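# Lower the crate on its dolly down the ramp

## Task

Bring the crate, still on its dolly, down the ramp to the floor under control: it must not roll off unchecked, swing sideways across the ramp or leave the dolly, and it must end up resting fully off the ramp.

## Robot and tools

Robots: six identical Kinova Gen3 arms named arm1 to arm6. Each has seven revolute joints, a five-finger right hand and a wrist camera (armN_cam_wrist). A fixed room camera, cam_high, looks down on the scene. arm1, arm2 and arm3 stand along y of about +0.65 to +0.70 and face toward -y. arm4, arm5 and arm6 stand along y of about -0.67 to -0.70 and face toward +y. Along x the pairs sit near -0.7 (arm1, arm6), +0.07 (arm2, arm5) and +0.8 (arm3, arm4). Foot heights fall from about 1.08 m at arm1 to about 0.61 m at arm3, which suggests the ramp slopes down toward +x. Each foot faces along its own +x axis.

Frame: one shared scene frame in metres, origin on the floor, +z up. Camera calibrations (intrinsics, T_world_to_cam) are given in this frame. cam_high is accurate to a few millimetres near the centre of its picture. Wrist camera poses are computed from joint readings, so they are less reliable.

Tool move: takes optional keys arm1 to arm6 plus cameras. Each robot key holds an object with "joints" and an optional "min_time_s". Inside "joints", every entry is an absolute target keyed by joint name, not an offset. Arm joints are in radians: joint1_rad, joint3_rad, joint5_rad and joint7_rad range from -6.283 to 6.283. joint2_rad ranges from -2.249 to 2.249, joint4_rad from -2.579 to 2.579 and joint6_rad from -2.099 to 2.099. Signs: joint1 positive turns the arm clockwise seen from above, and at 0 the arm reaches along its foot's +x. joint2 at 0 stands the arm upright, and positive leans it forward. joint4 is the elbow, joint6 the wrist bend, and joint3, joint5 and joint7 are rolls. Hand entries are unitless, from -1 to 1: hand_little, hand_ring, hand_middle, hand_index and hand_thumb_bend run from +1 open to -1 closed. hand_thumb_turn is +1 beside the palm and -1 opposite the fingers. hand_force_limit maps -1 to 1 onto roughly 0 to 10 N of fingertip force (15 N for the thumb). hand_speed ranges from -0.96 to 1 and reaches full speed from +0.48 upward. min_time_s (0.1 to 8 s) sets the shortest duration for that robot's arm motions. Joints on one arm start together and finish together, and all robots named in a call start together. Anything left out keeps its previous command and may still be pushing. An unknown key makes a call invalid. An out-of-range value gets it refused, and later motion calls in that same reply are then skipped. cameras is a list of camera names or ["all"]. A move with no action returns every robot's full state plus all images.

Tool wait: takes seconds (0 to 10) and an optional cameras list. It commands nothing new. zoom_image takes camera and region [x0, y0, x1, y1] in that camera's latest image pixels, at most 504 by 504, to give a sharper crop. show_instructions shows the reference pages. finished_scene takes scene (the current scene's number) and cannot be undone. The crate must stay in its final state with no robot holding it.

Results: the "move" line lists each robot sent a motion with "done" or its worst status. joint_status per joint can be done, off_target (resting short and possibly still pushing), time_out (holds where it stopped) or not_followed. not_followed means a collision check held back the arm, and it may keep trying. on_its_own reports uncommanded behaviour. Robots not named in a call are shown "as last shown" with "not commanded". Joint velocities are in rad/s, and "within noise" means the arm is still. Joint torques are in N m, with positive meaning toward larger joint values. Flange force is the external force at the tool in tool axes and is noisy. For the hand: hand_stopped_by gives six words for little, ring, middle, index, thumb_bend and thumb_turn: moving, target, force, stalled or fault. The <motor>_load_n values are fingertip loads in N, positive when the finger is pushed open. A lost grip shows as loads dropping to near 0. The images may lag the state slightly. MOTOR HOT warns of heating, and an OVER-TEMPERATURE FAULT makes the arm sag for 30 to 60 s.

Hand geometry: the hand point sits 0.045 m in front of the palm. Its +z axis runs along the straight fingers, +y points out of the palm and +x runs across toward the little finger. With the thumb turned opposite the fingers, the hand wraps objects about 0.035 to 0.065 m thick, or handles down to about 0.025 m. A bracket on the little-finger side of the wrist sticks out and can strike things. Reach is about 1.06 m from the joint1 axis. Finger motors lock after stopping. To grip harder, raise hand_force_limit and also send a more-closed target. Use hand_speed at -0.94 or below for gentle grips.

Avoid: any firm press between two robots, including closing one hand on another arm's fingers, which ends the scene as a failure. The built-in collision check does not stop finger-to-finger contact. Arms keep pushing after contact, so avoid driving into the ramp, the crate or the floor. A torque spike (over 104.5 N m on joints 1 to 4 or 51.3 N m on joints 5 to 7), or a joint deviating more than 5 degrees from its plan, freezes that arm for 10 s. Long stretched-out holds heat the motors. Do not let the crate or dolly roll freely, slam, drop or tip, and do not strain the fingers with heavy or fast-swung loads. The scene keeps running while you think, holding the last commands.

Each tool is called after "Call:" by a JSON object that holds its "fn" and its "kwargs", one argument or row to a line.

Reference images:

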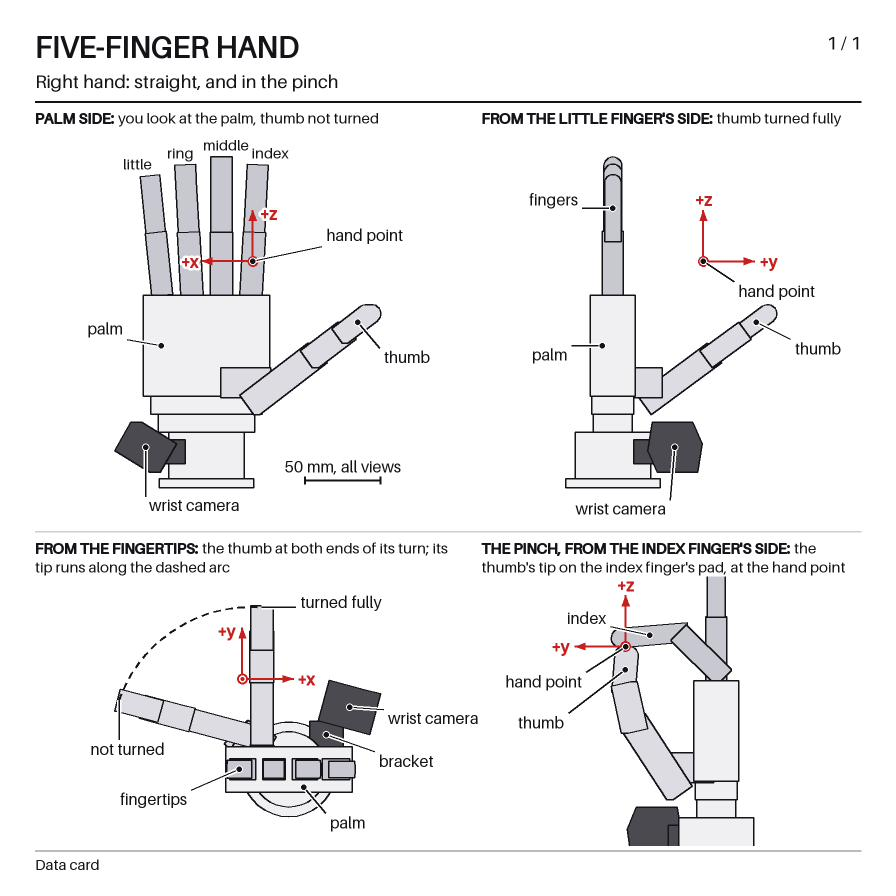

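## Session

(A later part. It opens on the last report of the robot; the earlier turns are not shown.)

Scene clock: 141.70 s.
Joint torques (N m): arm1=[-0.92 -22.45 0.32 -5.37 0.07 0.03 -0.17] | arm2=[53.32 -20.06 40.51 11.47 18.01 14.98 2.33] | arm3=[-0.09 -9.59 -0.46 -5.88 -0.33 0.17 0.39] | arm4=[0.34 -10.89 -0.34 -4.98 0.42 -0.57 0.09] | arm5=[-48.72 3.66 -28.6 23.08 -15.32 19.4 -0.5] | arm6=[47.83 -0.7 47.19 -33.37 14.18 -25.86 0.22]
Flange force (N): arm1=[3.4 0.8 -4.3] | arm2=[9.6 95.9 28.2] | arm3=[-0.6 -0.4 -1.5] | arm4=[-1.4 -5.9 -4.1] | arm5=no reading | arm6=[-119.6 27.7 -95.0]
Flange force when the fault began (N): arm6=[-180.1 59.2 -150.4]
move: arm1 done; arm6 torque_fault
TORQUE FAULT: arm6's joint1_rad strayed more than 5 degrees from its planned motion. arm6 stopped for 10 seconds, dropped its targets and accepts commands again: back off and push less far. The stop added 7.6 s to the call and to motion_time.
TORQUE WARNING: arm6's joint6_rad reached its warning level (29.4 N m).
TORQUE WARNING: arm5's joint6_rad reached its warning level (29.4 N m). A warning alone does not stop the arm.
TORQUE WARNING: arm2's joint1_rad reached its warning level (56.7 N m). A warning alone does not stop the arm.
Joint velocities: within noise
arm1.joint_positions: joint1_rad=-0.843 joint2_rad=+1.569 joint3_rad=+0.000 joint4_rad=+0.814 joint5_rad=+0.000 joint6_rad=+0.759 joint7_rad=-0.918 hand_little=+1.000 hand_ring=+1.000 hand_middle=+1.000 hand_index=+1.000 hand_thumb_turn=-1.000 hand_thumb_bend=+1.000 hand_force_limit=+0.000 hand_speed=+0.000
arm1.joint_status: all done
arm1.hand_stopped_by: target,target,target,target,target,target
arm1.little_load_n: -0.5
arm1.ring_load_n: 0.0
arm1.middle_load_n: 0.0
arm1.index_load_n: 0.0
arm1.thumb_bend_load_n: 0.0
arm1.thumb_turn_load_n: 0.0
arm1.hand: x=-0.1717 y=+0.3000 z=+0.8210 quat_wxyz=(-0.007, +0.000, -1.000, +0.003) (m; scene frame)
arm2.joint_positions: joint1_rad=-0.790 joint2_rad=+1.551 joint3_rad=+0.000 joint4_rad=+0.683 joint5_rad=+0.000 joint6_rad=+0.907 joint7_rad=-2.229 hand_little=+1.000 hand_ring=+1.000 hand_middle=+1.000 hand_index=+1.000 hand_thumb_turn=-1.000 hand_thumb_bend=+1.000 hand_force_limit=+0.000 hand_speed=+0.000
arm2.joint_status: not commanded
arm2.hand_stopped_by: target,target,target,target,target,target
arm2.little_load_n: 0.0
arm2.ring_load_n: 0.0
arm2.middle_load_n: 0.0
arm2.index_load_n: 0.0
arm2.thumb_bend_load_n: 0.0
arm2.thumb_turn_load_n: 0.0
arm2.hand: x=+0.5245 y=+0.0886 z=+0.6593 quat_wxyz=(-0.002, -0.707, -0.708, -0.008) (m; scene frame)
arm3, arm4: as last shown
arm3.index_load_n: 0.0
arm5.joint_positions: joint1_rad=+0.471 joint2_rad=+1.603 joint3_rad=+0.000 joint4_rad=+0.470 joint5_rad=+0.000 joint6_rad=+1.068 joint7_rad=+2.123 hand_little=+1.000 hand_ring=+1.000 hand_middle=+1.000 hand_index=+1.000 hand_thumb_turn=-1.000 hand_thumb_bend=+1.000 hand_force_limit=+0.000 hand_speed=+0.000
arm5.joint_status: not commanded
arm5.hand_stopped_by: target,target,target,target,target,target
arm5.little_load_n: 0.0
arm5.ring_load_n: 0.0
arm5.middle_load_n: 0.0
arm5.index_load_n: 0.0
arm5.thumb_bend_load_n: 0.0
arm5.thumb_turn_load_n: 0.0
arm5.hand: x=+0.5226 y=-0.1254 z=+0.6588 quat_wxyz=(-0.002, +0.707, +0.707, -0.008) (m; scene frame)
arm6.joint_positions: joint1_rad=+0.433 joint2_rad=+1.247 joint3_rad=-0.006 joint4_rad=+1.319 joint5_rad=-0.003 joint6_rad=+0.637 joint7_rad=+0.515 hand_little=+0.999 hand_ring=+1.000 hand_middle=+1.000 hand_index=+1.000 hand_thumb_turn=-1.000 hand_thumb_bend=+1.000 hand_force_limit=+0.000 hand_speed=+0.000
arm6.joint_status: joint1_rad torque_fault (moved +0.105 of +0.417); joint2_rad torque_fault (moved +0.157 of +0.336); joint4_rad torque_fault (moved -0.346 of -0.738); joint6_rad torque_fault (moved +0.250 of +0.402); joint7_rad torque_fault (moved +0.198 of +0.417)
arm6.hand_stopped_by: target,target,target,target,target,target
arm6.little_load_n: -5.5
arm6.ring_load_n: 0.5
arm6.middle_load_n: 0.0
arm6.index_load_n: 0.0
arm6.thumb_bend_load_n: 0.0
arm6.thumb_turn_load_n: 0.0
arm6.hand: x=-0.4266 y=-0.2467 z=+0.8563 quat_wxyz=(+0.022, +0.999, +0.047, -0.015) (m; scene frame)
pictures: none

Call:
{"fn": "move", "kwargs": {
  "arm6": {"joints":{"joint1_rad":0.3281,"joint2_rad":1.0902,"joint3_rad":0,"joint4_rad":1.6650,"joint5_rad":0,"joint6_rad":0.3864,"joint7_rad":0.3170},"min_time_s":3.5},
  "cameras": ["cam_high"]
}}

Call:
{"fn": "zoom_image", "kwargs": {
  "camera": "cam_high",
  "region": [350, 135, 470, 255]
}}

Scene clock: 145.97 s.
Joint torques (N m): arm1=[-0.89 -22.41 0.34 -5.33 0.09 0.01 -0.17] | arm2=[16.43 -13.78 13.46 0.36 5.82 2.12 0.88] | arm3=[-0.15 -9.49 -0.42 -5.94 -0.35 0.2 0.28] | arm4=[0.32 -10.9 -0.32 -4.95 0.42 -0.59 0.1] | arm5=[-24.72 -6.89 -14.87 5.35 -7.72 4.73 -0.8] | arm6=[0.76 -19.6 -0.17 -1.12 0.21 -0.33 -0.09]
Flange force (N): arm1=[3.1 0.6 -4.3] | arm2=[9.3 25.7 -12.3] | arm3=[-0.4 0.1 -1.4] | arm4=[-1.4 -6.0 -4.2] | arm5=no reading | arm6=[1.3 -8.2 0.8]
move: arm6 done
Joint velocities: within noise
arm1, arm2, arm3, arm4: as last shown
arm1.little_load_n: 0.0
arm1.thumb_bend_load_n: -0.5
arm5.joint_positions: joint1_rad=+0.471 joint2_rad=+1.603 joint3_rad=+0.000 joint4_rad=+0.470 joint5_rad=+0.000 joint6_rad=+1.068 joint7_rad=+2.123 hand_little=+1.000 hand_ring=+1.000 hand_middle=+1.000 hand_index=+1.000 hand_thumb_turn=-1.000 hand_thumb_bend=+1.000 hand_force_limit=+0.000 hand_speed=+0.000
arm5.joint_status: not commanded
arm5.hand_stopped_by: target,target,target,target,target,target
arm5.little_load_n: 0.0
arm5.ring_load_n: 0.0
arm5.middle_load_n: 0.0
arm5.index_load_n: 0.0
arm5.thumb_bend_load_n: 0.0
arm5.thumb_turn_load_n: 0.0
arm5.hand: x=+0.5226 y=-0.1254 z=+0.6588 quat_wxyz=(-0.002, +0.707, +0.707, -0.008) (m; scene frame)
arm6.joint_positions: joint1_rad=+0.328 joint2_rad=+1.090 joint3_rad=+0.000 joint4_rad=+1.665 joint5_rad=+0.000 joint6_rad=+0.386 joint7_rad=+0.317 hand_little=+1.000 hand_ring=+1.000 hand_middle=+1.000 hand_index=+1.000 hand_thumb_turn=-1.000 hand_thumb_bend=+1.000 hand_force_limit=+0.000 hand_speed=+0.000
arm6.joint_status: all done
arm6.hand_stopped_by: target,target,target,target,target,target
arm6.little_load_n: 0.0
arm6.ring_load_n: 0.0
arm6.middle_load_n: 0.0
arm6.index_load_n: 0.0
arm6.thumb_bend_load_n: 0.0
arm6.thumb_turn_load_n: 0.0
arm6.hand: x=-0.4998 y=-0.2790 z=+0.8845 quat_wxyz=(-0.004, +1.000, +0.001, +0.001) (m; scene frame)
pictures: cam_high

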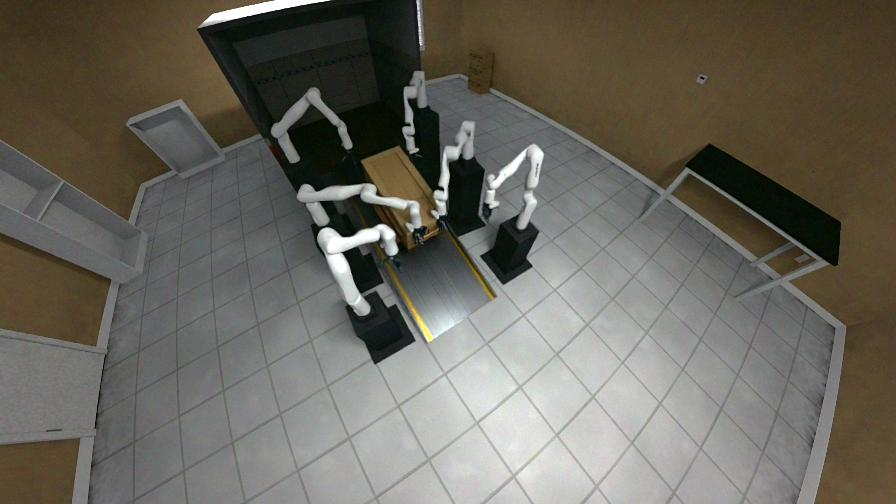

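Scaled by 4.200 from the camera's 896x504 image, which has a finer 1280x720 frame.

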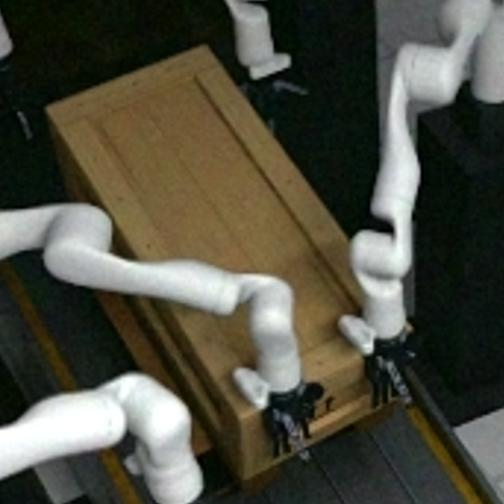

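Call:
{"fn": "move", "kwargs": {
  "arm6": {"joints":{"joint1_rad":0.5848,"joint2_rad":1.2028,"joint4_rad":1.4643,"joint6_rad":0.4745,"joint7_rad":0.5737},"min_time_s":2.5}
}}

Call:
{"fn": "move", "kwargs": {
  "arm6": {"joints":{"joint1_rad":0.7447,"joint2_rad":1.4262,"joint4_rad":0.9268,"joint6_rad":0.7886,"joint7_rad":0.7336},"min_time_s":2.5},
  "cameras": ["arm6_cam_wrist","arm1_cam_wrist"]
}}

Scene clock: 150.37 s.
Joint torques (N m): arm1=[-0.95 -22.43 0.32 -5.37 0.1 0 -0.17] | arm2=[16.42 -13.77 13.45 0.35 5.82 2.11 0.87] | arm3=[-0.08 -9.6 -0.47 -5.96 -0.33 0.16 0.35] | arm4=[0.32 -10.91 -0.34 -4.93 0.41 -0.58 0.11] | arm5=[-24.89 -6.92 -14.93 5.32 -7.74 4.69 -0.81] | arm6=[0.74 -21.12 -0.14 -1.83 0.25 -0.34 -0.08]
Flange force (N): arm1=[3.3 0.6 -4.4] | arm2=[9.3 25.7 -12.3] | arm3=[-0.6 -0.2 -1.4] | arm4=[-1.4 -6.1 -4.2] | arm5=no reading | arm6=[3.6 -7.9 1.3]
move: arm6 done
Joint velocities: within noise
arm1, arm2, arm3, arm4: as last shown
arm1.index_load_n: 0.5
arm1.thumb_bend_load_n: 0.0
arm5.joint_positions: joint1_rad=+0.471 joint2_rad=+1.603 joint3_rad=+0.000 joint4_rad=+0.470 joint5_rad=+0.000 joint6_rad=+1.068 joint7_rad=+2.123 hand_little=+1.000 hand_ring=+1.000 hand_middle=+1.000 hand_index=+1.000 hand_thumb_turn=-1.000 hand_thumb_bend=+1.000 hand_force_limit=+0.000 hand_speed=+0.000
arm5.joint_status: not commanded
arm5.hand_stopped_by: target,target,target,target,target,target
arm5.little_load_n: 0.0
arm5.ring_load_n: 0.5
arm5.middle_load_n: 0.0
arm5.index_load_n: 0.0
arm5.thumb_bend_load_n: 0.0
arm5.thumb_turn_load_n: 0.0
arm5.hand: x=+0.5226 y=-0.1254 z=+0.6588 quat_wxyz=(-0.002, +0.707, +0.707, -0.008) (m; scene frame)
arm6.joint_positions: joint1_rad=+0.585 joint2_rad=+1.203 joint3_rad=+0.000 joint4_rad=+1.464 joint5_rad=+0.000 joint6_rad=+0.474 joint7_rad=+0.574 hand_little=+1.000 hand_ring=+1.000 hand_middle=+1.000 hand_index=+1.000 hand_thumb_turn=-1.000 hand_thumb_bend=+1.000 hand_force_limit=+0.000 hand_speed=+0.000
arm6.joint_status: all done
arm6.hand_stopped_by: target,target,target,target,target,target
arm6.little_load_n: 0.0
arm6.ring_load_n: 0.0
arm6.middle_load_n: 0.0
arm6.index_load_n: 0.0
arm6.thumb_bend_load_n: 0.0
arm6.thumb_turn_load_n: 0.0
arm6.hand: x=-0.3646 y=-0.3010 z=+0.8531 quat_wxyz=(-0.004, +1.000, +0.001, +0.001) (m; scene frame)
pictures: none

Scene clock: 153.17 s.
Joint torques (N m): arm1=[-0.91 -22.44 0.32 -5.37 0.1 0.01 -0.17] | arm2=[16.38 -13.79 13.48 0.33 5.83 2.14 0.88] | arm3=[-0.01 -9.59 -0.55 -5.89 -0.43 0.16 0.33] | arm4=[0.34 -10.88 -0.36 -4.93 0.44 -0.55 0.11] | arm5=[-24.79 -6.85 -14.78 5.41 -7.71 4.72 -0.82] | arm6=[0.61 -24.28 -0.14 -3.79 0.23 -0.29 -0.14]
Flange force (N): arm1=[3.3 0.7 -4.3] | arm2=[9.5 25.5 -12.3] | arm3=[-0.6 -0.4 -1.5] | arm4=[-1.4 -6.0 -4.1] | arm5=no reading | arm6=[8.2 -9.9 2.8]
move: arm6 done
Joint velocities: within noise
arm1, arm2: as last shown
arm1.index_load_n: 0.0
arm3.joint_positions: joint1_rad=+0.300 joint2_rad=+0.200 joint3_rad=+0.000 joint4_rad=+2.000 joint5_rad=+0.000 joint6_rad=+0.942 joint7_rad=+0.350 hand_little=+1.000 hand_ring=+1.000 hand_middle=+1.000 hand_index=+1.000 hand_thumb_turn=-1.000 hand_thumb_bend=+1.000 hand_force_limit=+0.000 hand_speed=+0.000
arm3.joint_status: not commanded
arm3.hand_stopped_by: target,target,target,target,target,target
arm3.little_load_n: 0.5
arm3.ring_load_n: 0.0
arm3.middle_load_n: 0.0
arm3.index_load_n: 0.0
arm3.thumb_bend_load_n: 0.0
arm3.thumb_turn_load_n: 0.0
arm3.hand: x=+0.6997 y=+0.4559 z=+0.7989 quat_wxyz=(-0.002, +0.001, -1.000, +0.000) (m; scene frame)
arm4.joint_positions: joint1_rad=-0.300 joint2_rad=+0.200 joint3_rad=+0.000 joint4_rad=+2.000 joint5_rad=+0.000 joint6_rad=+0.942 joint7_rad=-0.260 hand_little=+1.000 hand_ring=+1.000 hand_middle=+1.000 hand_index=+1.000 hand_thumb_turn=-1.000 hand_thumb_bend=+1.000 hand_force_limit=+0.000 hand_speed=+0.000
arm4.joint_status: not commanded
arm4.hand_stopped_by: target,target,target,target,target,target
arm4.little_load_n: 0.0
arm4.ring_load_n: 0.0
arm4.middle_load_n: 0.0
arm4.index_load_n: 0.0
arm4.thumb_bend_load_n: 0.0
arm4.thumb_turn_load_n: 0.0
arm4.hand: x=+0.6691 y=-0.4325 z=+0.8378 quat_wxyz=(-0.002, +1.000, +0.000, +0.006) (m; scene frame)
arm5.joint_positions: joint1_rad=+0.471 joint2_rad=+1.603 joint3_rad=+0.000 joint4_rad=+0.470 joint5_rad=+0.000 joint6_rad=+1.068 joint7_rad=+2.123 hand_little=+1.000 hand_ring=+1.000 hand_middle=+1.000 hand_index=+1.000 hand_thumb_turn=-1.000 hand_thumb_bend=+1.000 hand_force_limit=+0.000 hand_speed=+0.000
arm5.joint_status: not commanded
arm5.hand_stopped_by: target,target,target,target,target,target
arm5.little_load_n: 0.0
arm5.ring_load_n: 0.0
arm5.middle_load_n: 0.0
arm5.index_load_n: 0.0
arm5.thumb_bend_load_n: -0.5
arm5.thumb_turn_load_n: 0.0
arm5.hand: x=+0.5226 y=-0.1254 z=+0.6588 quat_wxyz=(-0.002, +0.707, +0.707, -0.008) (m; scene frame)
arm6.joint_positions: joint1_rad=+0.745 joint2_rad=+1.426 joint3_rad=+0.000 joint4_rad=+0.927 joint5_rad=+0.000 joint6_rad=+0.789 joint7_rad=+0.734 hand_little=+1.000 hand_ring=+1.000 hand_middle=+1.000 hand_index=+1.000 hand_thumb_turn=-1.000 hand_thumb_bend=+1.000 hand_force_limit=+0.000 hand_speed=+0.000
arm6.joint_status: all done
arm6.hand_stopped_by: target,target,target,target,target,target
arm6.little_load_n: 0.0
arm6.ring_load_n: 0.0
arm6.middle_load_n: 0.0
arm6.index_load_n: 0.0
arm6.thumb_bend_load_n: 0.0
arm6.thumb_turn_load_n: 0.0
arm6.hand: x=-0.2300 y=-0.2793 z=+0.8209 quat_wxyz=(-0.004, +1.000, +0.001, +0.001) (m; scene frame)
pictures: arm1_cam_wrist, arm6_cam_wrist
camera_calibration:
arm1_cam_wrist: T_world_to_cam=[[-0.276425, 0.958926, -0.0636491, -0.279605], [0.809529, 0.268028, 0.522325, -0.366194], [0.51793, 0.0928575, -0.850368, 0.876232], [0, 0, 0, 1]] pos_world=[-0.234672, 0.284907, 0.918595]
arm6_cam_wrist: T_world_to_cam=[[0.251741, -0.9676, 0.0194274, -0.232823], [-0.809465, -0.199512, 0.552233, -0.701358], [-0.530464, -0.154746, -0.833464, 0.633862], [0, 0, 0, 1]] pos_world=[-0.172873, -0.267121, 0.920137]

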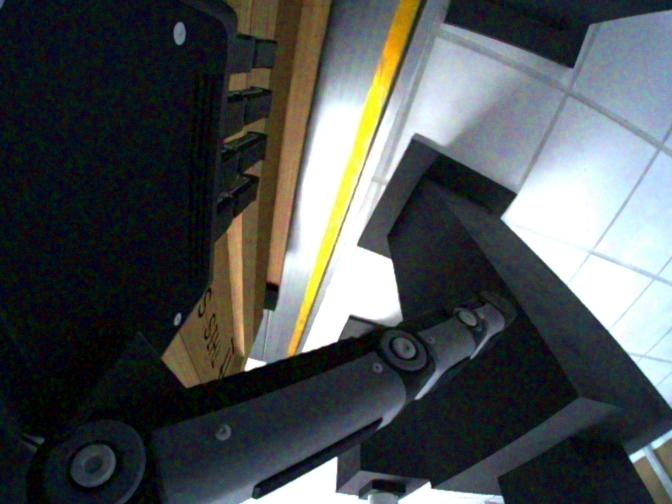

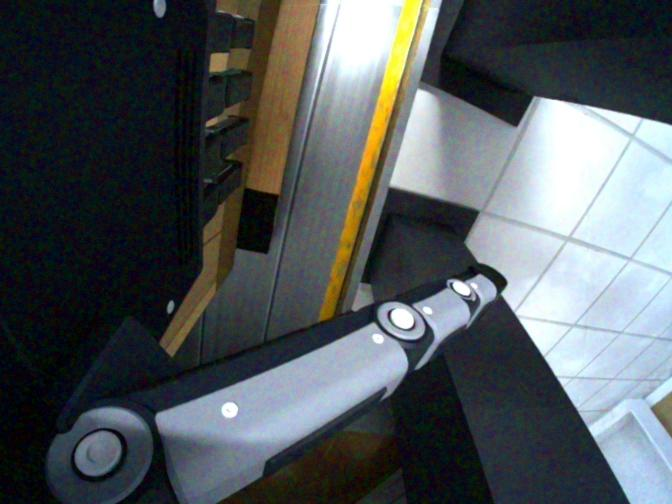

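Call:
{"fn": "move", "kwargs": {
  "arm1": {"joints":{"joint1_rad":-0.8193,"joint2_rad":1.6045,"joint4_rad":0.7106,"joint6_rad":0.8265,"joint7_rad":-0.8945},"min_time_s":3},
  "arm6": {"joints":{"joint1_rad":0.7135,"joint2_rad":1.4777,"joint4_rad":0.7830,"joint6_rad":0.8809,"joint7_rad":0.7024},"min_time_s":3},
  "cameras": ["cam_high"]
}}

Call:
{"fn": "zoom_image", "kwargs": {
  "camera": "cam_high",
  "region": [350, 135, 470, 255]
}}

Scene clock: 160.43 s.
Joint torques (N m): arm1=[-0.94 -22.79 0.32 -5.73 0.08 0.01 -0.15] | arm2=[20.16 -15.15 16.34 1.78 7.25 3.94 1.21] | arm3=[-0.13 -9.57 -0.53 -5.92 -0.34 0.17 0.35] | arm4=[0.33 -10.91 -0.34 -4.93 0.43 -0.56 0.11] | arm5=[-22.67 -6.58 -13.4 6.03 -6.8 5.38 -0.22] | arm6=[-2.74 -27.29 -2.22 -8.78 -0.44 -3.32 0.22]
Flange force (N): arm1=[3.8 1.2 -4.5] | arm2=[8.0 34.2 -5.8] | arm3=[-0.4 -0.2 -1.5] | arm4=[-1.4 -6.1 -4.1] | arm5=no reading | arm6=[4.7 0.2 -0.7]
move: arm1 done; arm6 done
Joint velocities: within noise
arm1.joint_positions: joint1_rad=-0.819 joint2_rad=+1.604 joint3_rad=+0.000 joint4_rad=+0.711 joint5_rad=+0.000 joint6_rad=+0.827 joint7_rad=-0.895 hand_little=+1.000 hand_ring=+1.000 hand_middle=+1.000 hand_index=+1.000 hand_thumb_turn=-1.000 hand_thumb_bend=+1.000 hand_force_limit=+0.000 hand_speed=+0.000
arm1.joint_status: all done
arm1.hand_stopped_by: target,target,target,target,target,target
arm1.little_load_n: -0.5
arm1.ring_load_n: 0.0
arm1.middle_load_n: 0.0
arm1.index_load_n: 0.5
arm1.thumb_bend_load_n: 0.0
arm1.thumb_turn_load_n: 0.0
arm1.hand: x=-0.1701 y=+0.2792 z=+0.8213 quat_wxyz=(-0.007, +0.000, -1.000, +0.003) (m; scene frame)
arm2, arm3, arm4: as last shown
arm2.thumb_bend_load_n: -0.5
arm2.hand: x=+0.5246 y=+0.0887 z=+0.6593 quat_wxyz=(-0.002, -0.707, -0.708, -0.008) (m; scene frame)
arm3.little_load_n: 0.0
arm5.joint_positions: joint1_rad=+0.471 joint2_rad=+1.603 joint3_rad=+0.000 joint4_rad=+0.470 joint5_rad=+0.000 joint6_rad=+1.068 joint7_rad=+2.123 hand_little=+1.000 hand_ring=+1.000 hand_middle=+1.000 hand_index=+1.000 hand_thumb_turn=-1.000 hand_thumb_bend=+1.000 hand_force_limit=+0.000 hand_speed=+0.000
arm5.joint_status: not commanded
arm5.hand_stopped_by: target,target,target,target,target,target
arm5.little_load_n: 0.0
arm5.ring_load_n: 0.0
arm5.middle_load_n: 0.0
arm5.index_load_n: 0.0
arm5.thumb_bend_load_n: 0.0
arm5.thumb_turn_load_n: 0.0
arm5.hand: x=+0.5226 y=-0.1253 z=+0.6588 quat_wxyz=(-0.002, +0.707, +0.707, -0.008) (m; scene frame)
arm6.joint_positions: joint1_rad=+0.713 joint2_rad=+1.478 joint3_rad=+0.000 joint4_rad=+0.783 joint5_rad=+0.000 joint6_rad=+0.881 joint7_rad=+0.702 hand_little=+1.000 hand_ring=+1.000 hand_middle=+1.000 hand_index=+1.000 hand_thumb_turn=-1.000 hand_thumb_bend=+1.000 hand_force_limit=+0.000 hand_speed=+0.000
arm6.joint_status: all done
arm6.hand_stopped_by: target,target,target,target,target,target
arm6.little_load_n: 0.0
arm6.ring_load_n: 0.0
arm6.middle_load_n: 0.0
arm6.index_load_n: 0.0
arm6.thumb_bend_load_n: 0.0
arm6.thumb_turn_load_n: 0.0
arm6.hand: x=-0.2303 y=-0.2487 z=+0.8211 quat_wxyz=(-0.004, +1.000, +0.001, +0.001) (m; scene frame)
pictures: cam_high

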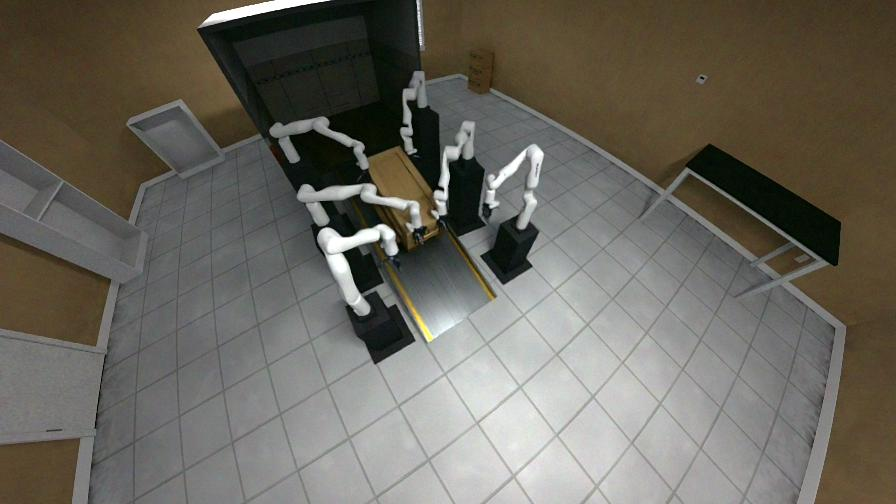

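Scaled by 4.200 from the camera's 896x504 image, which has a finer 1280x720 frame.

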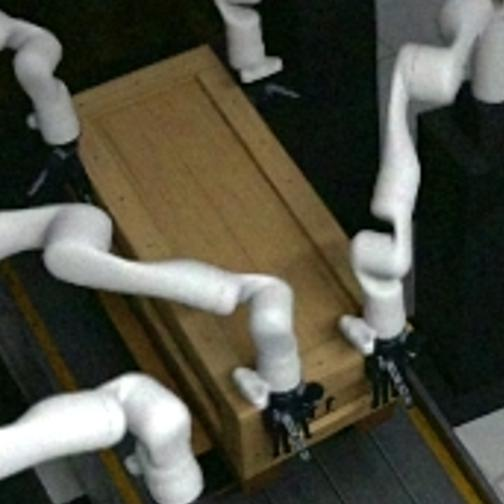

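Call:
{"fn": "move", "kwargs": {
  "arm1": {"joints":{"joint1_rad":-0.8099,"joint2_rad":1.6216,"joint4_rad":0.6630,"joint6_rad":0.8570,"joint7_rad":-0.8851},"min_time_s":3},
  "arm6": {"joints":{"joint1_rad":0.7120,"joint2_rad":1.4805,"joint4_rad":0.7752,"joint6_rad":0.8859,"joint7_rad":0.7009},"min_time_s":3}
}}

Scene clock: 164.17 s.
Joint torques (N m): arm1=[16.21 -28.74 14.75 -18.89 7.53 -10.13 1.36] | arm2=[22.26 -15.99 17.86 3.82 7.86 6.18 1.27] | arm3=[-0.14 -9.5 -0.52 -5.93 -0.33 0.11 0.34] | arm4=[0.36 -10.89 -0.36 -4.94 0.42 -0.58 0.12] | arm5=[-26.73 -8.38 -15.86 7.44 -8.12 7.48 -0.38] | arm6=[-14.92 -27.68 -10.84 -17.74 -4.19 -10.43 -0.58]
Flange force (N): arm1=[13.0 47.2 -23.6] | arm2=[3.8 41.1 0.9] | arm3=[-0.4 -0.1 -1.7] | arm4=[-1.5 -6.0 -4.2] | arm5=no reading | arm6=[-1.0 35.5 -18.3]
move: arm1 done; arm6 done
Joint velocities: within noise
arm1.joint_positions: joint1_rad=-0.810 joint2_rad=+1.622 joint3_rad=+0.000 joint4_rad=+0.663 joint5_rad=+0.000 joint6_rad=+0.857 joint7_rad=-0.885 hand_little=+1.000 hand_ring=+1.000 hand_middle=+1.000 hand_index=+1.000 hand_thumb_turn=-1.000 hand_thumb_bend=+1.000 hand_force_limit=+0.000 hand_speed=+0.000
arm1.joint_status: all done
arm1.hand_stopped_by: target,target,target,target,target,target
arm1.little_load_n: 0.0
arm1.ring_load_n: 0.0
arm1.middle_load_n: 0.0
arm1.index_load_n: 0.0
arm1.thumb_bend_load_n: 0.0
arm1.thumb_turn_load_n: 0.0
arm1.hand: x=-0.1695 y=+0.2707 z=+0.8213 quat_wxyz=(-0.007, +0.000, -1.000, +0.003) (m; scene frame)
arm2, arm3, arm4: as last shown
arm2.thumb_bend_load_n: 0.0
arm2.hand: x=+0.5245 y=+0.0886 z=+0.6593 quat_wxyz=(-0.002, -0.707, -0.708, -0.008) (m; scene frame)
arm3.thumb_bend_load_n: -0.5
arm5.joint_positions: joint1_rad=+0.471 joint2_rad=+1.603 joint3_rad=+0.000 joint4_rad=+0.470 joint5_rad=+0.000 joint6_rad=+1.068 joint7_rad=+2.123 hand_little=+1.000 hand_ring=+1.000 hand_middle=+1.000 hand_index=+1.000 hand_thumb_turn=-1.000 hand_thumb_bend=+1.000 hand_force_limit=+0.000 hand_speed=+0.000
arm5.joint_status: not commanded
arm5.hand_stopped_by: target,target,target,target,target,target
arm5.little_load_n: 0.0
arm5.ring_load_n: 0.0
arm5.middle_load_n: 0.0
arm5.index_load_n: 0.0
arm5.thumb_bend_load_n: 0.0
arm5.thumb_turn_load_n: 0.0
arm5.hand: x=+0.5226 y=-0.1254 z=+0.6588 quat_wxyz=(-0.002, +0.707, +0.707, -0.008) (m; scene frame)
arm6.joint_positions: joint1_rad=+0.712 joint2_rad=+1.480 joint3_rad=+0.000 joint4_rad=+0.775 joint5_rad=+0.000 joint6_rad=+0.886 joint7_rad=+0.701 hand_little=+1.000 hand_ring=+1.000 hand_middle=+1.000 hand_index=+1.000 hand_thumb_turn=-1.000 hand_thumb_bend=+1.000 hand_force_limit=+0.000 hand_speed=+0.000
arm6.joint_status: all done
arm6.hand_stopped_by: target,target,target,target,target,target
arm6.little_load_n: 0.0
arm6.ring_load_n: 0.0
arm6.middle_load_n: 0.0
arm6.index_load_n: 0.0
arm6.thumb_bend_load_n: 0.0
arm6.thumb_turn_load_n: 0.0
arm6.hand: x=-0.2302 y=-0.2472 z=+0.8212 quat_wxyz=(-0.004, +1.000, +0.001, +0.001) (m; scene frame)
pictures: none

Call:
{"fn": "move", "kwargs": {
  "arm1": {"joints":{"joint1_rad":-0.8077,"joint2_rad":1.6259,"joint4_rad":0.6512,"joint6_rad":0.8645,"joint7_rad":-0.8829},"min_time_s":1.5},
  "arm6": {"joints":{"joint1_rad":0.7105,"joint2_rad":1.4834,"joint4_rad":0.7673,"joint6_rad":0.8908,"joint7_rad":0.6994},"min_time_s":1.5}
}}

Scene clock: 166.30 s.
Joint torques (N m): arm1=[26.08 -29.55 21.67 -25.76 11.13 -15.65 2.6] | arm2=[23.89 -16.9 19.09 5.65 8.4 8.21 1.28] | arm3=[-0.19 -9.6 -0.48 -5.89 -0.28 0.12 0.34] | arm4=[0.35 -10.87 -0.33 -4.93 0.39 -0.56 0.09] | arm5=[-29.03 -9.26 -17.21 8.67 -8.97 9.2 -0.41] | arm6=[-24.49 -29.28 -17.29 -25.15 -7.32 -16.13 -1.71]
Flange force (N): arm1=[21.5 77.3 -39.6] | arm2=[-0.5 47.2 7.3] | arm3=[-0.2 -0.3 -1.6] | arm4=[-1.4 -6.0 -4.2] | arm5=no reading | arm6=[-4.5 63.3 -30.2]
move: arm1 done; arm6 done
Joint velocities: within noise
arm1.joint_positions: joint1_rad=-0.808 joint2_rad=+1.626 joint3_rad=+0.000 joint4_rad=+0.651 joint5_rad=+0.000 joint6_rad=+0.865 joint7_rad=-0.883 hand_little=+1.000 hand_ring=+1.000 hand_middle=+1.000 hand_index=+1.000 hand_thumb_turn=-1.000 hand_thumb_bend=+1.000 hand_force_limit=+0.000 hand_speed=+0.000
arm1.joint_status: all done
arm1.hand_stopped_by: target,target,target,target,target,target
arm1.little_load_n: 0.0
arm1.ring_load_n: 0.0
arm1.middle_load_n: 0.0
arm1.index_load_n: 0.0
arm1.thumb_bend_load_n: 0.0
arm1.thumb_turn_load_n: 0.0
arm1.hand: x=-0.1693 y=+0.2687 z=+0.8213 quat_wxyz=(-0.007, +0.000, -1.000, +0.003) (m; scene frame)
arm2, arm3, arm4: as last shown
arm4.middle_load_n: 0.5
arm5.joint_positions: joint1_rad=+0.471 joint2_rad=+1.603 joint3_rad=+0.000 joint4_rad=+0.470 joint5_rad=+0.000 joint6_rad=+1.068 joint7_rad=+2.123 hand_little=+1.000 hand_ring=+1.000 hand_middle=+1.000 hand_index=+1.000 hand_thumb_turn=-1.000 hand_thumb_bend=+1.000 hand_force_limit=+0.000 hand_speed=+0.000
arm5.joint_status: not commanded
arm5.hand_stopped_by: target,target,target,target,target,target
arm5.little_load_n: 0.0
arm5.ring_load_n: 0.0
arm5.middle_load_n: 0.0
arm5.index_load_n: 0.0
arm5.thumb_bend_load_n: 0.0
arm5.thumb_turn_load_n: 0.0
arm5.hand: x=+0.5226 y=-0.1254 z=+0.6588 quat_wxyz=(-0.002, +0.707, +0.707, -0.008) (m; scene frame)
arm6.joint_positions: joint1_rad=+0.711 joint2_rad=+1.483 joint3_rad=+0.000 joint4_rad=+0.767 joint5_rad=+0.000 joint6_rad=+0.891 joint7_rad=+0.699 hand_little=+1.000 hand_ring=+1.000 hand_middle=+1.000 hand_index=+1.000 hand_thumb_turn=-1.000 hand_thumb_bend=+1.000 hand_force_limit=+0.000 hand_speed=+0.000
arm6.joint_status: all done
arm6.hand_stopped_by: target,target,target,target,target,target
arm6.little_load_n: 0.0
arm6.ring_load_n: 0.0
arm6.middle_load_n: 0.0
arm6.index_load_n: 0.0
arm6.thumb_bend_load_n: 0.0
arm6.thumb_turn_load_n: 0.0
arm6.hand: x=-0.2303 y=-0.2457 z=+0.8212 quat_wxyz=(-0.004, +1.000, +0.001, +0.001) (m; scene frame)
pictures: none

Call:
{"fn": "move", "kwargs": {
  "arm2": {"joints":{"joint1_rad":-0.8038,"joint2_rad":1.5819,"joint4_rad":0.6149,"joint6_rad":0.9448,"joint7_rad":-2.2434},"min_time_s":3},
  "arm5": {"joints":{"joint1_rad":0.4860,"joint2_rad":1.6471,"joint4_rad":0.3726,"joint6_rad":1.1219,"joint7_rad":2.1374},"min_time_s":3}
}}

Scene clock: 173.47 s.
Joint torques (N m): arm1=[34.31 -34.1 28.37 -14.72 13.72 -4.21 1.37] | arm2=[-1.02 -24.19 0.85 -6.24 0 -0.13 0.27] | arm3=[-0.22 -9.46 -0.47 -5.95 -0.36 0.13 0.34] | arm4=[0.34 -10.94 -0.34 -4.9 0.4 -0.58 0.09] | arm5=[-3.86 -22.66 -2.52 -3.29 -1.05 2.43 -0.11] | arm6=[-30.1 -36.9 -21.64 -14.9 -9 -5.33 -0.93]
Flange force (N): arm1=[-18.5 56.0 0.0] | arm2=[0.8 -1.3 -3.1] | arm3=[-0.4 0.1 -1.7] | arm4=[-1.4 -6.3 -4.2] | arm5=no reading | arm6=[31.4 34.5 8.5]
move: arm2 done; arm5 done
Joint velocities: within noise
arm1, arm3, arm4, arm6: as last shown
arm1.thumb_bend_load_n: -0.5
arm2.joint_positions: joint1_rad=-0.804 joint2_rad=+1.582 joint3_rad=+0.000 joint4_rad=+0.615 joint5_rad=+0.000 joint6_rad=+0.945 joint7_rad=-2.243 hand_little=+1.000 hand_ring=+1.000 hand_middle=+1.000 hand_index=+1.000 hand_thumb_turn=-1.000 hand_thumb_bend=+1.000 hand_force_limit=+0.000 hand_speed=+0.000
arm2.joint_status: all done
arm2.hand_stopped_by: target,target,target,target,target,target
arm2.little_load_n: 0.0
arm2.ring_load_n: 0.0
arm2.middle_load_n: 0.0
arm2.index_load_n: 0.0
arm2.thumb_bend_load_n: 0.0
arm2.thumb_turn_load_n: 0.0
arm2.hand: x=+0.5366 y=+0.0887 z=+0.6559 quat_wxyz=(-0.002, -0.707, -0.707, -0.008) (m; scene frame)
arm4.middle_load_n: 0.0
arm4.index_load_n: 0.5
arm5.joint_positions: joint1_rad=+0.486 joint2_rad=+1.647 joint3_rad=+0.000 joint4_rad=+0.373 joint5_rad=+0.000 joint6_rad=+1.122 joint7_rad=+2.137 hand_little=+1.000 hand_ring=+1.000 hand_middle=+1.000 hand_index=+1.000 hand_thumb_turn=-1.000 hand_thumb_bend=+1.000 hand_force_limit=+0.000 hand_speed=+0.000
arm5.joint_status: all done
arm5.hand_stopped_by: target,target,target,target,target,target
arm5.little_load_n: 0.0
arm5.ring_load_n: 0.0
arm5.middle_load_n: 0.0
arm5.index_load_n: 0.0
arm5.thumb_bend_load_n: 0.0
arm5.thumb_turn_load_n: 0.0
arm5.hand: x=+0.5346 y=-0.1253 z=+0.6554 quat_wxyz=(-0.002, +0.707, +0.708, -0.008) (m; scene frame)
pictures: none

Call:
{"fn": "move", "kwargs": {
  "arm1": {"joints":{"joint1_rad":-0.8050,"joint2_rad":1.6312,"joint4_rad":0.6365,"joint6_rad":0.8739,"joint7_rad":-0.8802},"min_time_s":1.5},
  "arm6": {"joints":{"joint1_rad":0.7075,"joint2_rad":1.4893,"joint4_rad":0.7514,"joint6_rad":0.9009,"joint7_rad":0.6964},"min_time_s":1.5},
  "cameras": ["cam_high"]
}}

Call:
{"fn": "zoom_image", "kwargs": {
  "camera": "cam_high",
  "region": [350, 135, 470, 255]
}}

Scene clock: 175.77 s.
Joint torques (N m): arm1=[52.26 -35.98 39.76 -23.86 19.14 -11.41 2.78] | arm2=[3.24 -23.16 3.8 -3.38 1.49 2.21 0.51] | arm3=[-0.09 -9.54 -0.41 -6.04 -0.29 0.23 0.33] | arm4=[0.35 -10.91 -0.31 -4.94 0.41 -0.58 0.11] | arm5=[-9.18 -23.56 -5.19 -1.28 -2.71 5.3 -0.04] | arm6=[-46.31 -36.06 -32.56 -26.75 -14.07 -15.45 -2.14]
Flange force (N): arm1=[-12.7 100.2 -19.4] | arm2=[-2.3 9.2 1.4] | arm3=[-0.7 0.1 -1.1] | arm4=[-1.5 -6.1 -4.2] | arm5=no reading | arm6=[23.0 82.7 -18.4]
move: arm1 done; arm6 done
Joint velocities: within noise
arm1.joint_positions: joint1_rad=-0.805 joint2_rad=+1.631 joint3_rad=+0.000 joint4_rad=+0.637 joint5_rad=+0.000 joint6_rad=+0.874 joint7_rad=-0.880 hand_little=+1.000 hand_ring=+1.000 hand_middle=+1.000 hand_index=+1.000 hand_thumb_turn=-1.000 hand_thumb_bend=+1.000 hand_force_limit=+0.000 hand_speed=+0.000
arm1.joint_status: all done
arm1.hand_stopped_by: target,target,target,target,target,target
arm1.little_load_n: 0.0
arm1.ring_load_n: 0.0
arm1.middle_load_n: 0.0
arm1.index_load_n: 0.0
arm1.thumb_bend_load_n: 0.0
arm1.thumb_turn_load_n: 0.0
arm1.hand: x=-0.1691 y=+0.2663 z=+0.8213 quat_wxyz=(-0.007, +0.000, -1.000, +0.003) (m; scene frame)
arm2, arm3, arm4: as last shown
arm2.hand: x=+0.5367 y=+0.0887 z=+0.6559 quat_wxyz=(-0.002, -0.707, -0.708, -0.008) (m; scene frame)
arm3.thumb_bend_load_n: 0.0
arm4.index_load_n: 0.0
arm5.joint_positions: joint1_rad=+0.486 joint2_rad=+1.647 joint3_rad=+0.000 joint4_rad=+0.373 joint5_rad=+0.000 joint6_rad=+1.122 joint7_rad=+2.137 hand_little=+1.000 hand_ring=+1.000 hand_middle=+1.000 hand_index=+1.000 hand_thumb_turn=-1.000 hand_thumb_bend=+1.000 hand_force_limit=+0.000 hand_speed=+0.000
arm5.joint_status: not commanded
arm5.hand_stopped_by: target,target,target,target,target,target
arm5.little_load_n: 0.0
arm5.ring_load_n: 0.0
arm5.middle_load_n: 0.0
arm5.index_load_n: 0.0
arm5.thumb_bend_load_n: 0.0
arm5.thumb_turn_load_n: 0.0
arm5.hand: x=+0.5346 y=-0.1253 z=+0.6554 quat_wxyz=(-0.002, +0.707, +0.707, -0.008) (m; scene frame)
arm6.joint_positions: joint1_rad=+0.708 joint2_rad=+1.489 joint3_rad=+0.000 joint4_rad=+0.751 joint5_rad=+0.000 joint6_rad=+0.901 joint7_rad=+0.696 hand_little=+1.000 hand_ring=+1.000 hand_middle=+1.000 hand_index=+1.000 hand_thumb_turn=-1.000 hand_thumb_bend=+1.000 hand_force_limit=+0.000 hand_speed=+0.000
arm6.joint_status: all done
arm6.hand_stopped_by: target,target,target,target,target,target
arm6.little_load_n: 0.0
arm6.ring_load_n: 0.0
arm6.middle_load_n: 0.0
arm6.index_load_n: 0.0
arm6.thumb_bend_load_n: 0.0
arm6.thumb_turn_load_n: 0.0
arm6.hand: x=-0.2304 y=-0.2427 z=+0.8212 quat_wxyz=(-0.004, +1.000, +0.001, +0.001) (m; scene frame)
pictures: cam_high

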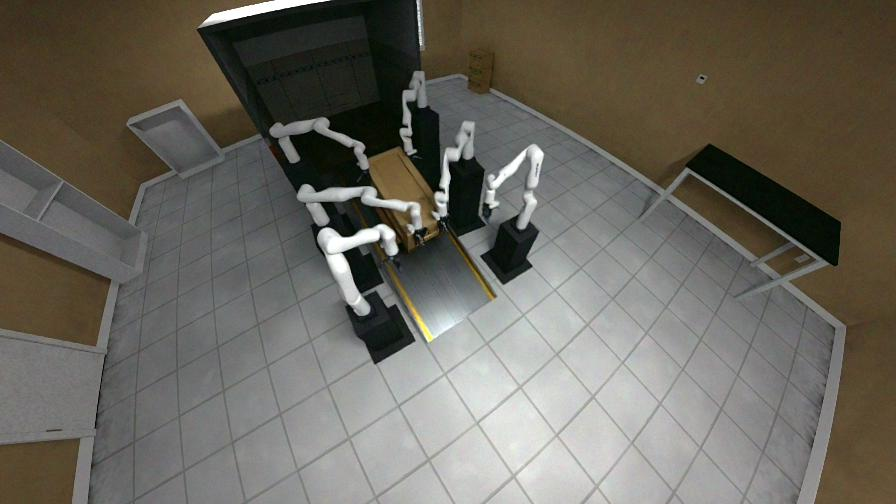

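Scaled by 4.200 from the camera's 896x504 image, which has a finer 1280x720 frame.

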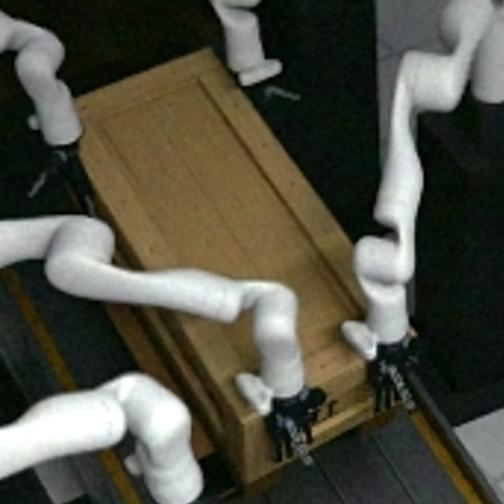

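Call:
{"fn": "move", "kwargs": {
  "arm2": {"joints":{"joint1_rad":-1.0413,"joint2_rad":1.2642,"joint4_rad":1.3476,"joint6_rad":0.5298,"joint7_rad":-2.4809},"min_time_s":3},
  "arm5": {"joints":{"joint1_rad":0.6729,"joint2_rad":1.2634,"joint4_rad":1.2293,"joint6_rad":0.6489,"joint7_rad":2.3243},"min_time_s":3},
  "cameras": ["cam_high"]
}}

Call:
{"fn": "zoom_image", "kwargs": {
  "camera": "cam_high",
  "region": [350, 135, 520, 265]
}}

Scene clock: 179.43 s.
Joint torques (N m): arm1=[54.35 -36.57 41.14 -20.93 19.54 -8.66 2.43] | arm2=[-1.01 -21.08 0.71 -3.99 0 -0.25 0.26] | arm3=[-0.17 -9.56 -0.46 -5.95 -0.32 0.23 0.28] | arm4=[0.34 -10.92 -0.33 -4.95 0.42 -0.55 0.1] | arm5=[0.38 -24.09 -0.41 -4.8 0.18 0.08 -0.33] | arm6=[-52.07 -39.4 -36.63 -20.59 -15.72 -9.32 -1.85]
Flange force (N): arm1=[-23.1 94.4 -10.3] | arm2=[-0.6 -0.7 -3.0] | arm3=[-0.2 0.0 -1.2] | arm4=[-1.4 -6.1 -4.0] | arm5=[1.4 0.6 2.4] | arm6=[46.8 68.6 2.2]
move: arm2 done; arm5 done
Joint velocities: within noise
arm1, arm3, arm4, arm6: as last shown
arm1.hand: x=-0.1691 y=+0.2662 z=+0.8213 quat_wxyz=(-0.007, +0.000, -1.000, +0.003) (m; scene frame)
arm2.joint_positions: joint1_rad=-1.041 joint2_rad=+1.264 joint3_rad=+0.000 joint4_rad=+1.348 joint5_rad=+0.000 joint6_rad=+0.530 joint7_rad=-2.481 hand_little=+1.000 hand_ring=+1.000 hand_middle=+1.000 hand_index=+1.000 hand_thumb_turn=-1.000 hand_thumb_bend=+1.000 hand_force_limit=+0.000 hand_speed=+0.000
arm2.joint_status: all done
arm2.hand_stopped_by: target,target,target,target,target,target
arm2.little_load_n: 0.0
arm2.ring_load_n: 0.0
arm2.middle_load_n: 0.0
arm2.index_load_n: 0.0
arm2.thumb_bend_load_n: 0.0
arm2.thumb_turn_load_n: 0.0
arm2.hand: x=+0.5613 y=+0.2689 z=+0.7024 quat_wxyz=(-0.002, -0.707, -0.708, -0.008) (m; scene frame)
arm5.joint_positions: joint1_rad=+0.673 joint2_rad=+1.263 joint3_rad=+0.000 joint4_rad=+1.229 joint5_rad=+0.000 joint6_rad=+0.649 joint7_rad=+2.324 hand_little=+1.000 hand_ring=+1.000 hand_middle=+1.000 hand_index=+1.000 hand_thumb_turn=-1.000 hand_thumb_bend=+1.000 hand_force_limit=+0.000 hand_speed=+0.000
arm5.joint_status: all done
arm5.hand_stopped_by: target,target,target,target,target,target
arm5.little_load_n: 0.0
arm5.ring_load_n: 0.0
arm5.middle_load_n: 0.0
arm5.index_load_n: 0.0
arm5.thumb_bend_load_n: 0.0
arm5.thumb_turn_load_n: 0.0
arm5.hand: x=+0.5597 y=-0.2905 z=+0.7016 quat_wxyz=(-0.002, +0.707, +0.707, -0.008) (m; scene frame)
arm6.little_load_n: -0.5
pictures: cam_high

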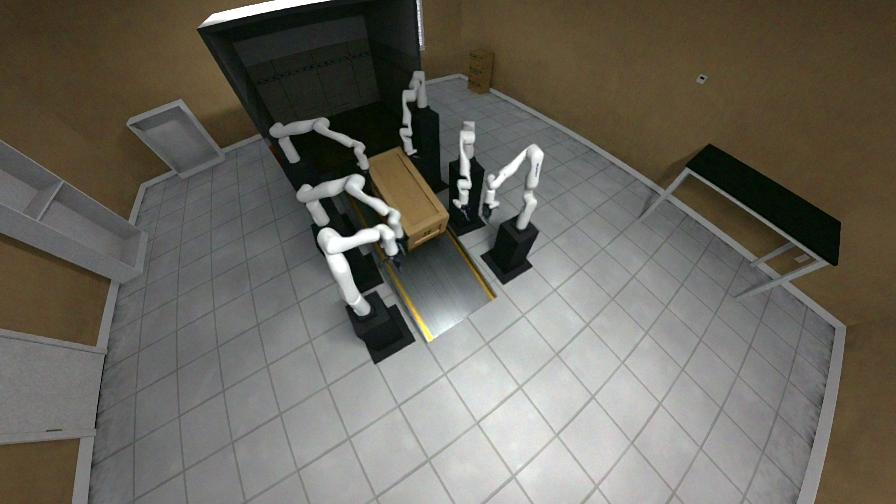

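Scaled by 2.965 from the camera's 896x504 image, which has a finer 1280x720 frame.

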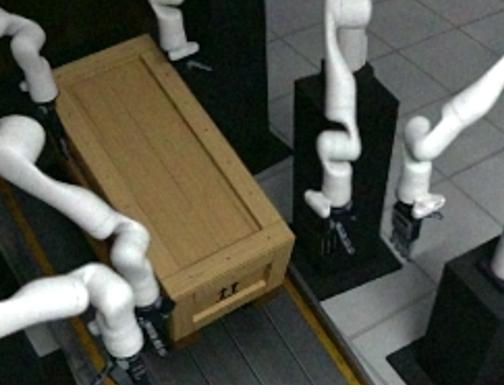

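Call:
{"fn": "move", "kwargs": {
  "arm2": {"joints":{"joint1_rad":-0.85,"joint2_rad":0.7,"joint4_rad":1.7,"joint6_rad":0.7416,"joint7_rad":-2.2},"min_time_s":2},
  "arm5": {"joints":{"joint1_rad":0.5,"joint2_rad":0.7,"joint4_rad":1.7,"joint6_rad":0.7416,"joint7_rad":2.1},"min_time_s":2}
}}

Call:
{"fn": "move", "kwargs": {
  "arm2": {"joints":{"joint1_rad":0.1,"joint2_rad":0.2,"joint4_rad":2.0,"joint6_rad":0.9416,"joint7_rad":0.2312},"min_time_s":3},
  "arm5": {"joints":{"joint1_rad":-0.1,"joint2_rad":0.2,"joint4_rad":2.0,"joint6_rad":0.9416,"joint7_rad":-0.0194},"min_time_s":3},
  "cameras": ["cam_high"]
}}

Call:
{"fn": "zoom_image", "kwargs": {
  "camera": "cam_high",
  "region": [350, 135, 470, 255]
}}

Scene clock: 182.87 s.
Joint torques (N m): arm1=[54.37 -36.59 41.08 -20.93 19.55 -8.65 2.41] | arm2=[-0.99 -16.53 0.53 -5.31 -0.04 -0.26 0.25] | arm3=[-0.17 -9.51 -0.48 -5.97 -0.33 0.16 0.29] | arm4=[0.31 -10.88 -0.27 -4.94 0.41 -0.56 0.11] | arm5=[0.32 -18.82 -0.44 -5.48 0.18 0.07 -0.3] | arm6=[-52.07 -39.31 -36.6 -20.62 -15.7 -9.35 -1.83]
Flange force (N): arm1=[-23.2 94.4 -10.3] | arm2=[0.1 -1.3 -3.1] | arm3=[-0.3 0.1 -1.5] | arm4=[-1.5 -6.0 -4.1] | arm5=[1.2 0.3 2.1] | arm6=[46.5 68.8 1.9]
move: arm2 done; arm5 done
Joint velocities: within noise
arm1, arm3, arm4, arm6: as last shown
arm1.thumb_bend_load_n: -0.5
arm2.joint_positions: joint1_rad=-0.850 joint2_rad=+0.700 joint3_rad=+0.000 joint4_rad=+1.700 joint5_rad=+0.000 joint6_rad=+0.742 joint7_rad=-2.200 hand_little=+1.000 hand_ring=+1.000 hand_middle=+1.000 hand_index=+1.000 hand_thumb_turn=-1.000 hand_thumb_bend=+1.000 hand_force_limit=+0.000 hand_speed=+0.000
arm2.joint_status: all done
arm2.hand_stopped_by: target,target,target,target,target,target
arm2.little_load_n: 0.0
arm2.ring_load_n: 0.0
arm2.middle_load_n: 0.0
arm2.index_load_n: 0.0
arm2.thumb_bend_load_n: 0.0
arm2.thumb_turn_load_n: 0.0
arm2.hand: x=+0.4332 y=+0.2554 z=+0.9348 quat_wxyz=(-0.002, -0.674, -0.738, -0.008) (m; scene frame)
arm3.little_load_n: 0.5
arm5.joint_positions: joint1_rad=+0.500 joint2_rad=+0.700 joint3_rad=+0.000 joint4_rad=+1.700 joint5_rad=+0.000 joint6_rad=+0.742 joint7_rad=+2.100 hand_little=+1.000 hand_ring=+1.000 hand_middle=+1.000 hand_index=+1.000 hand_thumb_turn=-1.000 hand_thumb_bend=+1.000 hand_force_limit=+0.000 hand_speed=+0.000
arm5.joint_status: all done
arm5.hand_stopped_by: target,target,target,target,target,target
arm5.little_load_n: 0.0
arm5.ring_load_n: 0.0
arm5.middle_load_n: 0.0
arm5.index_load_n: 0.0
arm5.thumb_bend_load_n: 0.0
arm5.thumb_turn_load_n: 0.0
arm5.hand: x=+0.4245 y=-0.3156 z=+0.9168 quat_wxyz=(-0.002, +0.725, +0.689, -0.008) (m; scene frame)
arm6.little_load_n: 0.0
pictures: none

Scene clock: 186.20 s.
Joint torques (N m): arm1=[54.39 -36.55 41.07 -20.9 19.56 -8.65 2.42] | arm2=[-0.79 -9.17 0.38 -6.22 -0.07 -0.12 0.24] | arm3=[-0.18 -9.61 -0.51 -5.97 -0.31 0.17 0.38] | arm4=[0.33 -10.91 -0.33 -4.94 0.39 -0.58 0.09] | arm5=[0.4 -11.22 -0.79 -6.55 0.14 0.06 -0.24] | arm6=[-52.05 -39.37 -36.63 -20.61 -15.73 -9.32 -1.85]
Flange force (N): arm1=[-23.3 94.4 -10.3] | arm2=[-0.3 2.0 -3.2] | arm3=[-0.5 -0.1 -1.3] | arm4=[-1.4 -6.1 -4.2] | arm5=[0.4 -1.6 1.6] | arm6=[46.6 68.8 2.0]
move: arm2 done; arm5 done
Joint velocities: within noise
arm1, arm6: as last shown
arm1.little_load_n: -0.5
arm1.thumb_bend_load_n: 0.0
arm2.joint_positions: joint1_rad=+0.100 joint2_rad=+0.200 joint3_rad=+0.000 joint4_rad=+2.000 joint5_rad=+0.000 joint6_rad=+0.942 joint7_rad=+0.231 hand_little=+1.000 hand_ring=+1.000 hand_middle=+1.000 hand_index=+1.000 hand_thumb_turn=-1.000 hand_thumb_bend=+1.000 hand_force_limit=+0.000 hand_speed=+0.000
arm2.joint_status: all done
arm2.hand_stopped_by: target,target,target,target,target,target
arm2.little_load_n: 0.0
arm2.ring_load_n: 0.0
arm2.middle_load_n: 0.0
arm2.index_load_n: 0.0
arm2.thumb_bend_load_n: 0.0
arm2.thumb_turn_load_n: 0.0
arm2.hand: x=-0.0019 y=+0.3963 z=+1.0673 quat_wxyz=(-0.007, +0.001, -1.000, -0.004) (m; scene frame)
arm3.joint_positions: joint1_rad=+0.300 joint2_rad=+0.200 joint3_rad=+0.000 joint4_rad=+2.000 joint5_rad=+0.000 joint6_rad=+0.942 joint7_rad=+0.350 hand_little=+1.000 hand_ring=+1.000 hand_middle=+1.000 hand_index=+1.000 hand_thumb_turn=-1.000 hand_thumb_bend=+1.000 hand_force_limit=+0.000 hand_speed=+0.000
arm3.joint_status: not commanded
arm3.hand_stopped_by: target,target,target,target,target,target
arm3.little_load_n: 0.0
arm3.ring_load_n: 0.0
arm3.middle_load_n: 0.0
arm3.index_load_n: 0.0
arm3.thumb_bend_load_n: 0.0
arm3.thumb_turn_load_n: 0.0
arm3.hand: x=+0.6997 y=+0.4559 z=+0.7989 quat_wxyz=(-0.002, +0.001, -1.000, +0.000) (m; scene frame)
arm4.joint_positions: joint1_rad=-0.300 joint2_rad=+0.200 joint3_rad=+0.000 joint4_rad=+2.000 joint5_rad=+0.000 joint6_rad=+0.942 joint7_rad=-0.260 hand_little=+1.000 hand_ring=+1.000 hand_middle=+1.000 hand_index=+1.000 hand_thumb_turn=-1.000 hand_thumb_bend=+1.000 hand_force_limit=+0.000 hand_speed=+0.000
arm4.joint_status: not commanded
arm4.hand_stopped_by: target,target,target,target,target,target
arm4.little_load_n: 0.0
arm4.ring_load_n: 0.0
arm4.middle_load_n: 0.5
arm4.index_load_n: 0.0
arm4.thumb_bend_load_n: 0.0
arm4.thumb_turn_load_n: 0.0
arm4.hand: x=+0.6691 y=-0.4325 z=+0.8378 quat_wxyz=(-0.002, +1.000, +0.000, +0.006) (m; scene frame)
arm5.joint_positions: joint1_rad=-0.100 joint2_rad=+0.200 joint3_rad=+0.000 joint4_rad=+2.000 joint5_rad=+0.000 joint6_rad=+0.942 joint7_rad=-0.019 hand_little=+1.000 hand_ring=+1.000 hand_middle=+1.000 hand_index=+1.000 hand_thumb_turn=-1.000 hand_thumb_bend=+1.000 hand_force_limit=+0.000 hand_speed=+0.000
arm5.joint_status: all done
arm5.hand_stopped_by: target,target,target,target,target,target
arm5.little_load_n: 0.0
arm5.ring_load_n: 0.0
arm5.middle_load_n: 0.0
arm5.index_load_n: 0.0
arm5.thumb_bend_load_n: 0.0
arm5.thumb_turn_load_n: 0.0
arm5.hand: x=+0.0696 y=-0.3937 z=+1.0597 quat_wxyz=(+0.004, +1.000, +0.001, -0.007) (m; scene frame)
arm6.middle_load_n: -0.5
pictures: cam_high

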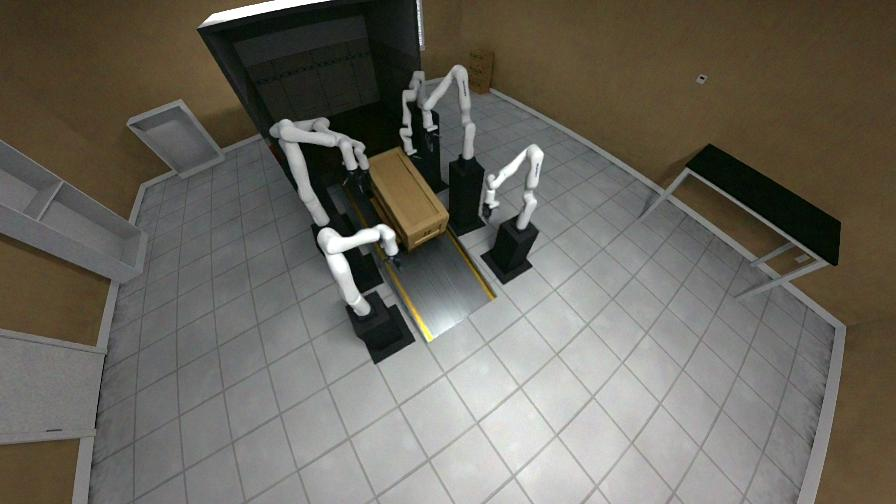

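Scaled by 4.200 from the camera's 896x504 image, which has a finer 1280x720 frame.

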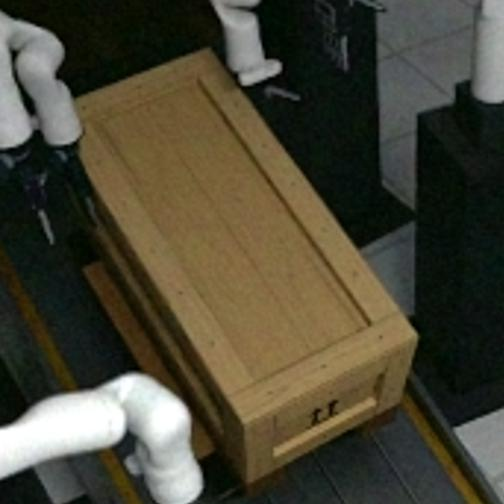

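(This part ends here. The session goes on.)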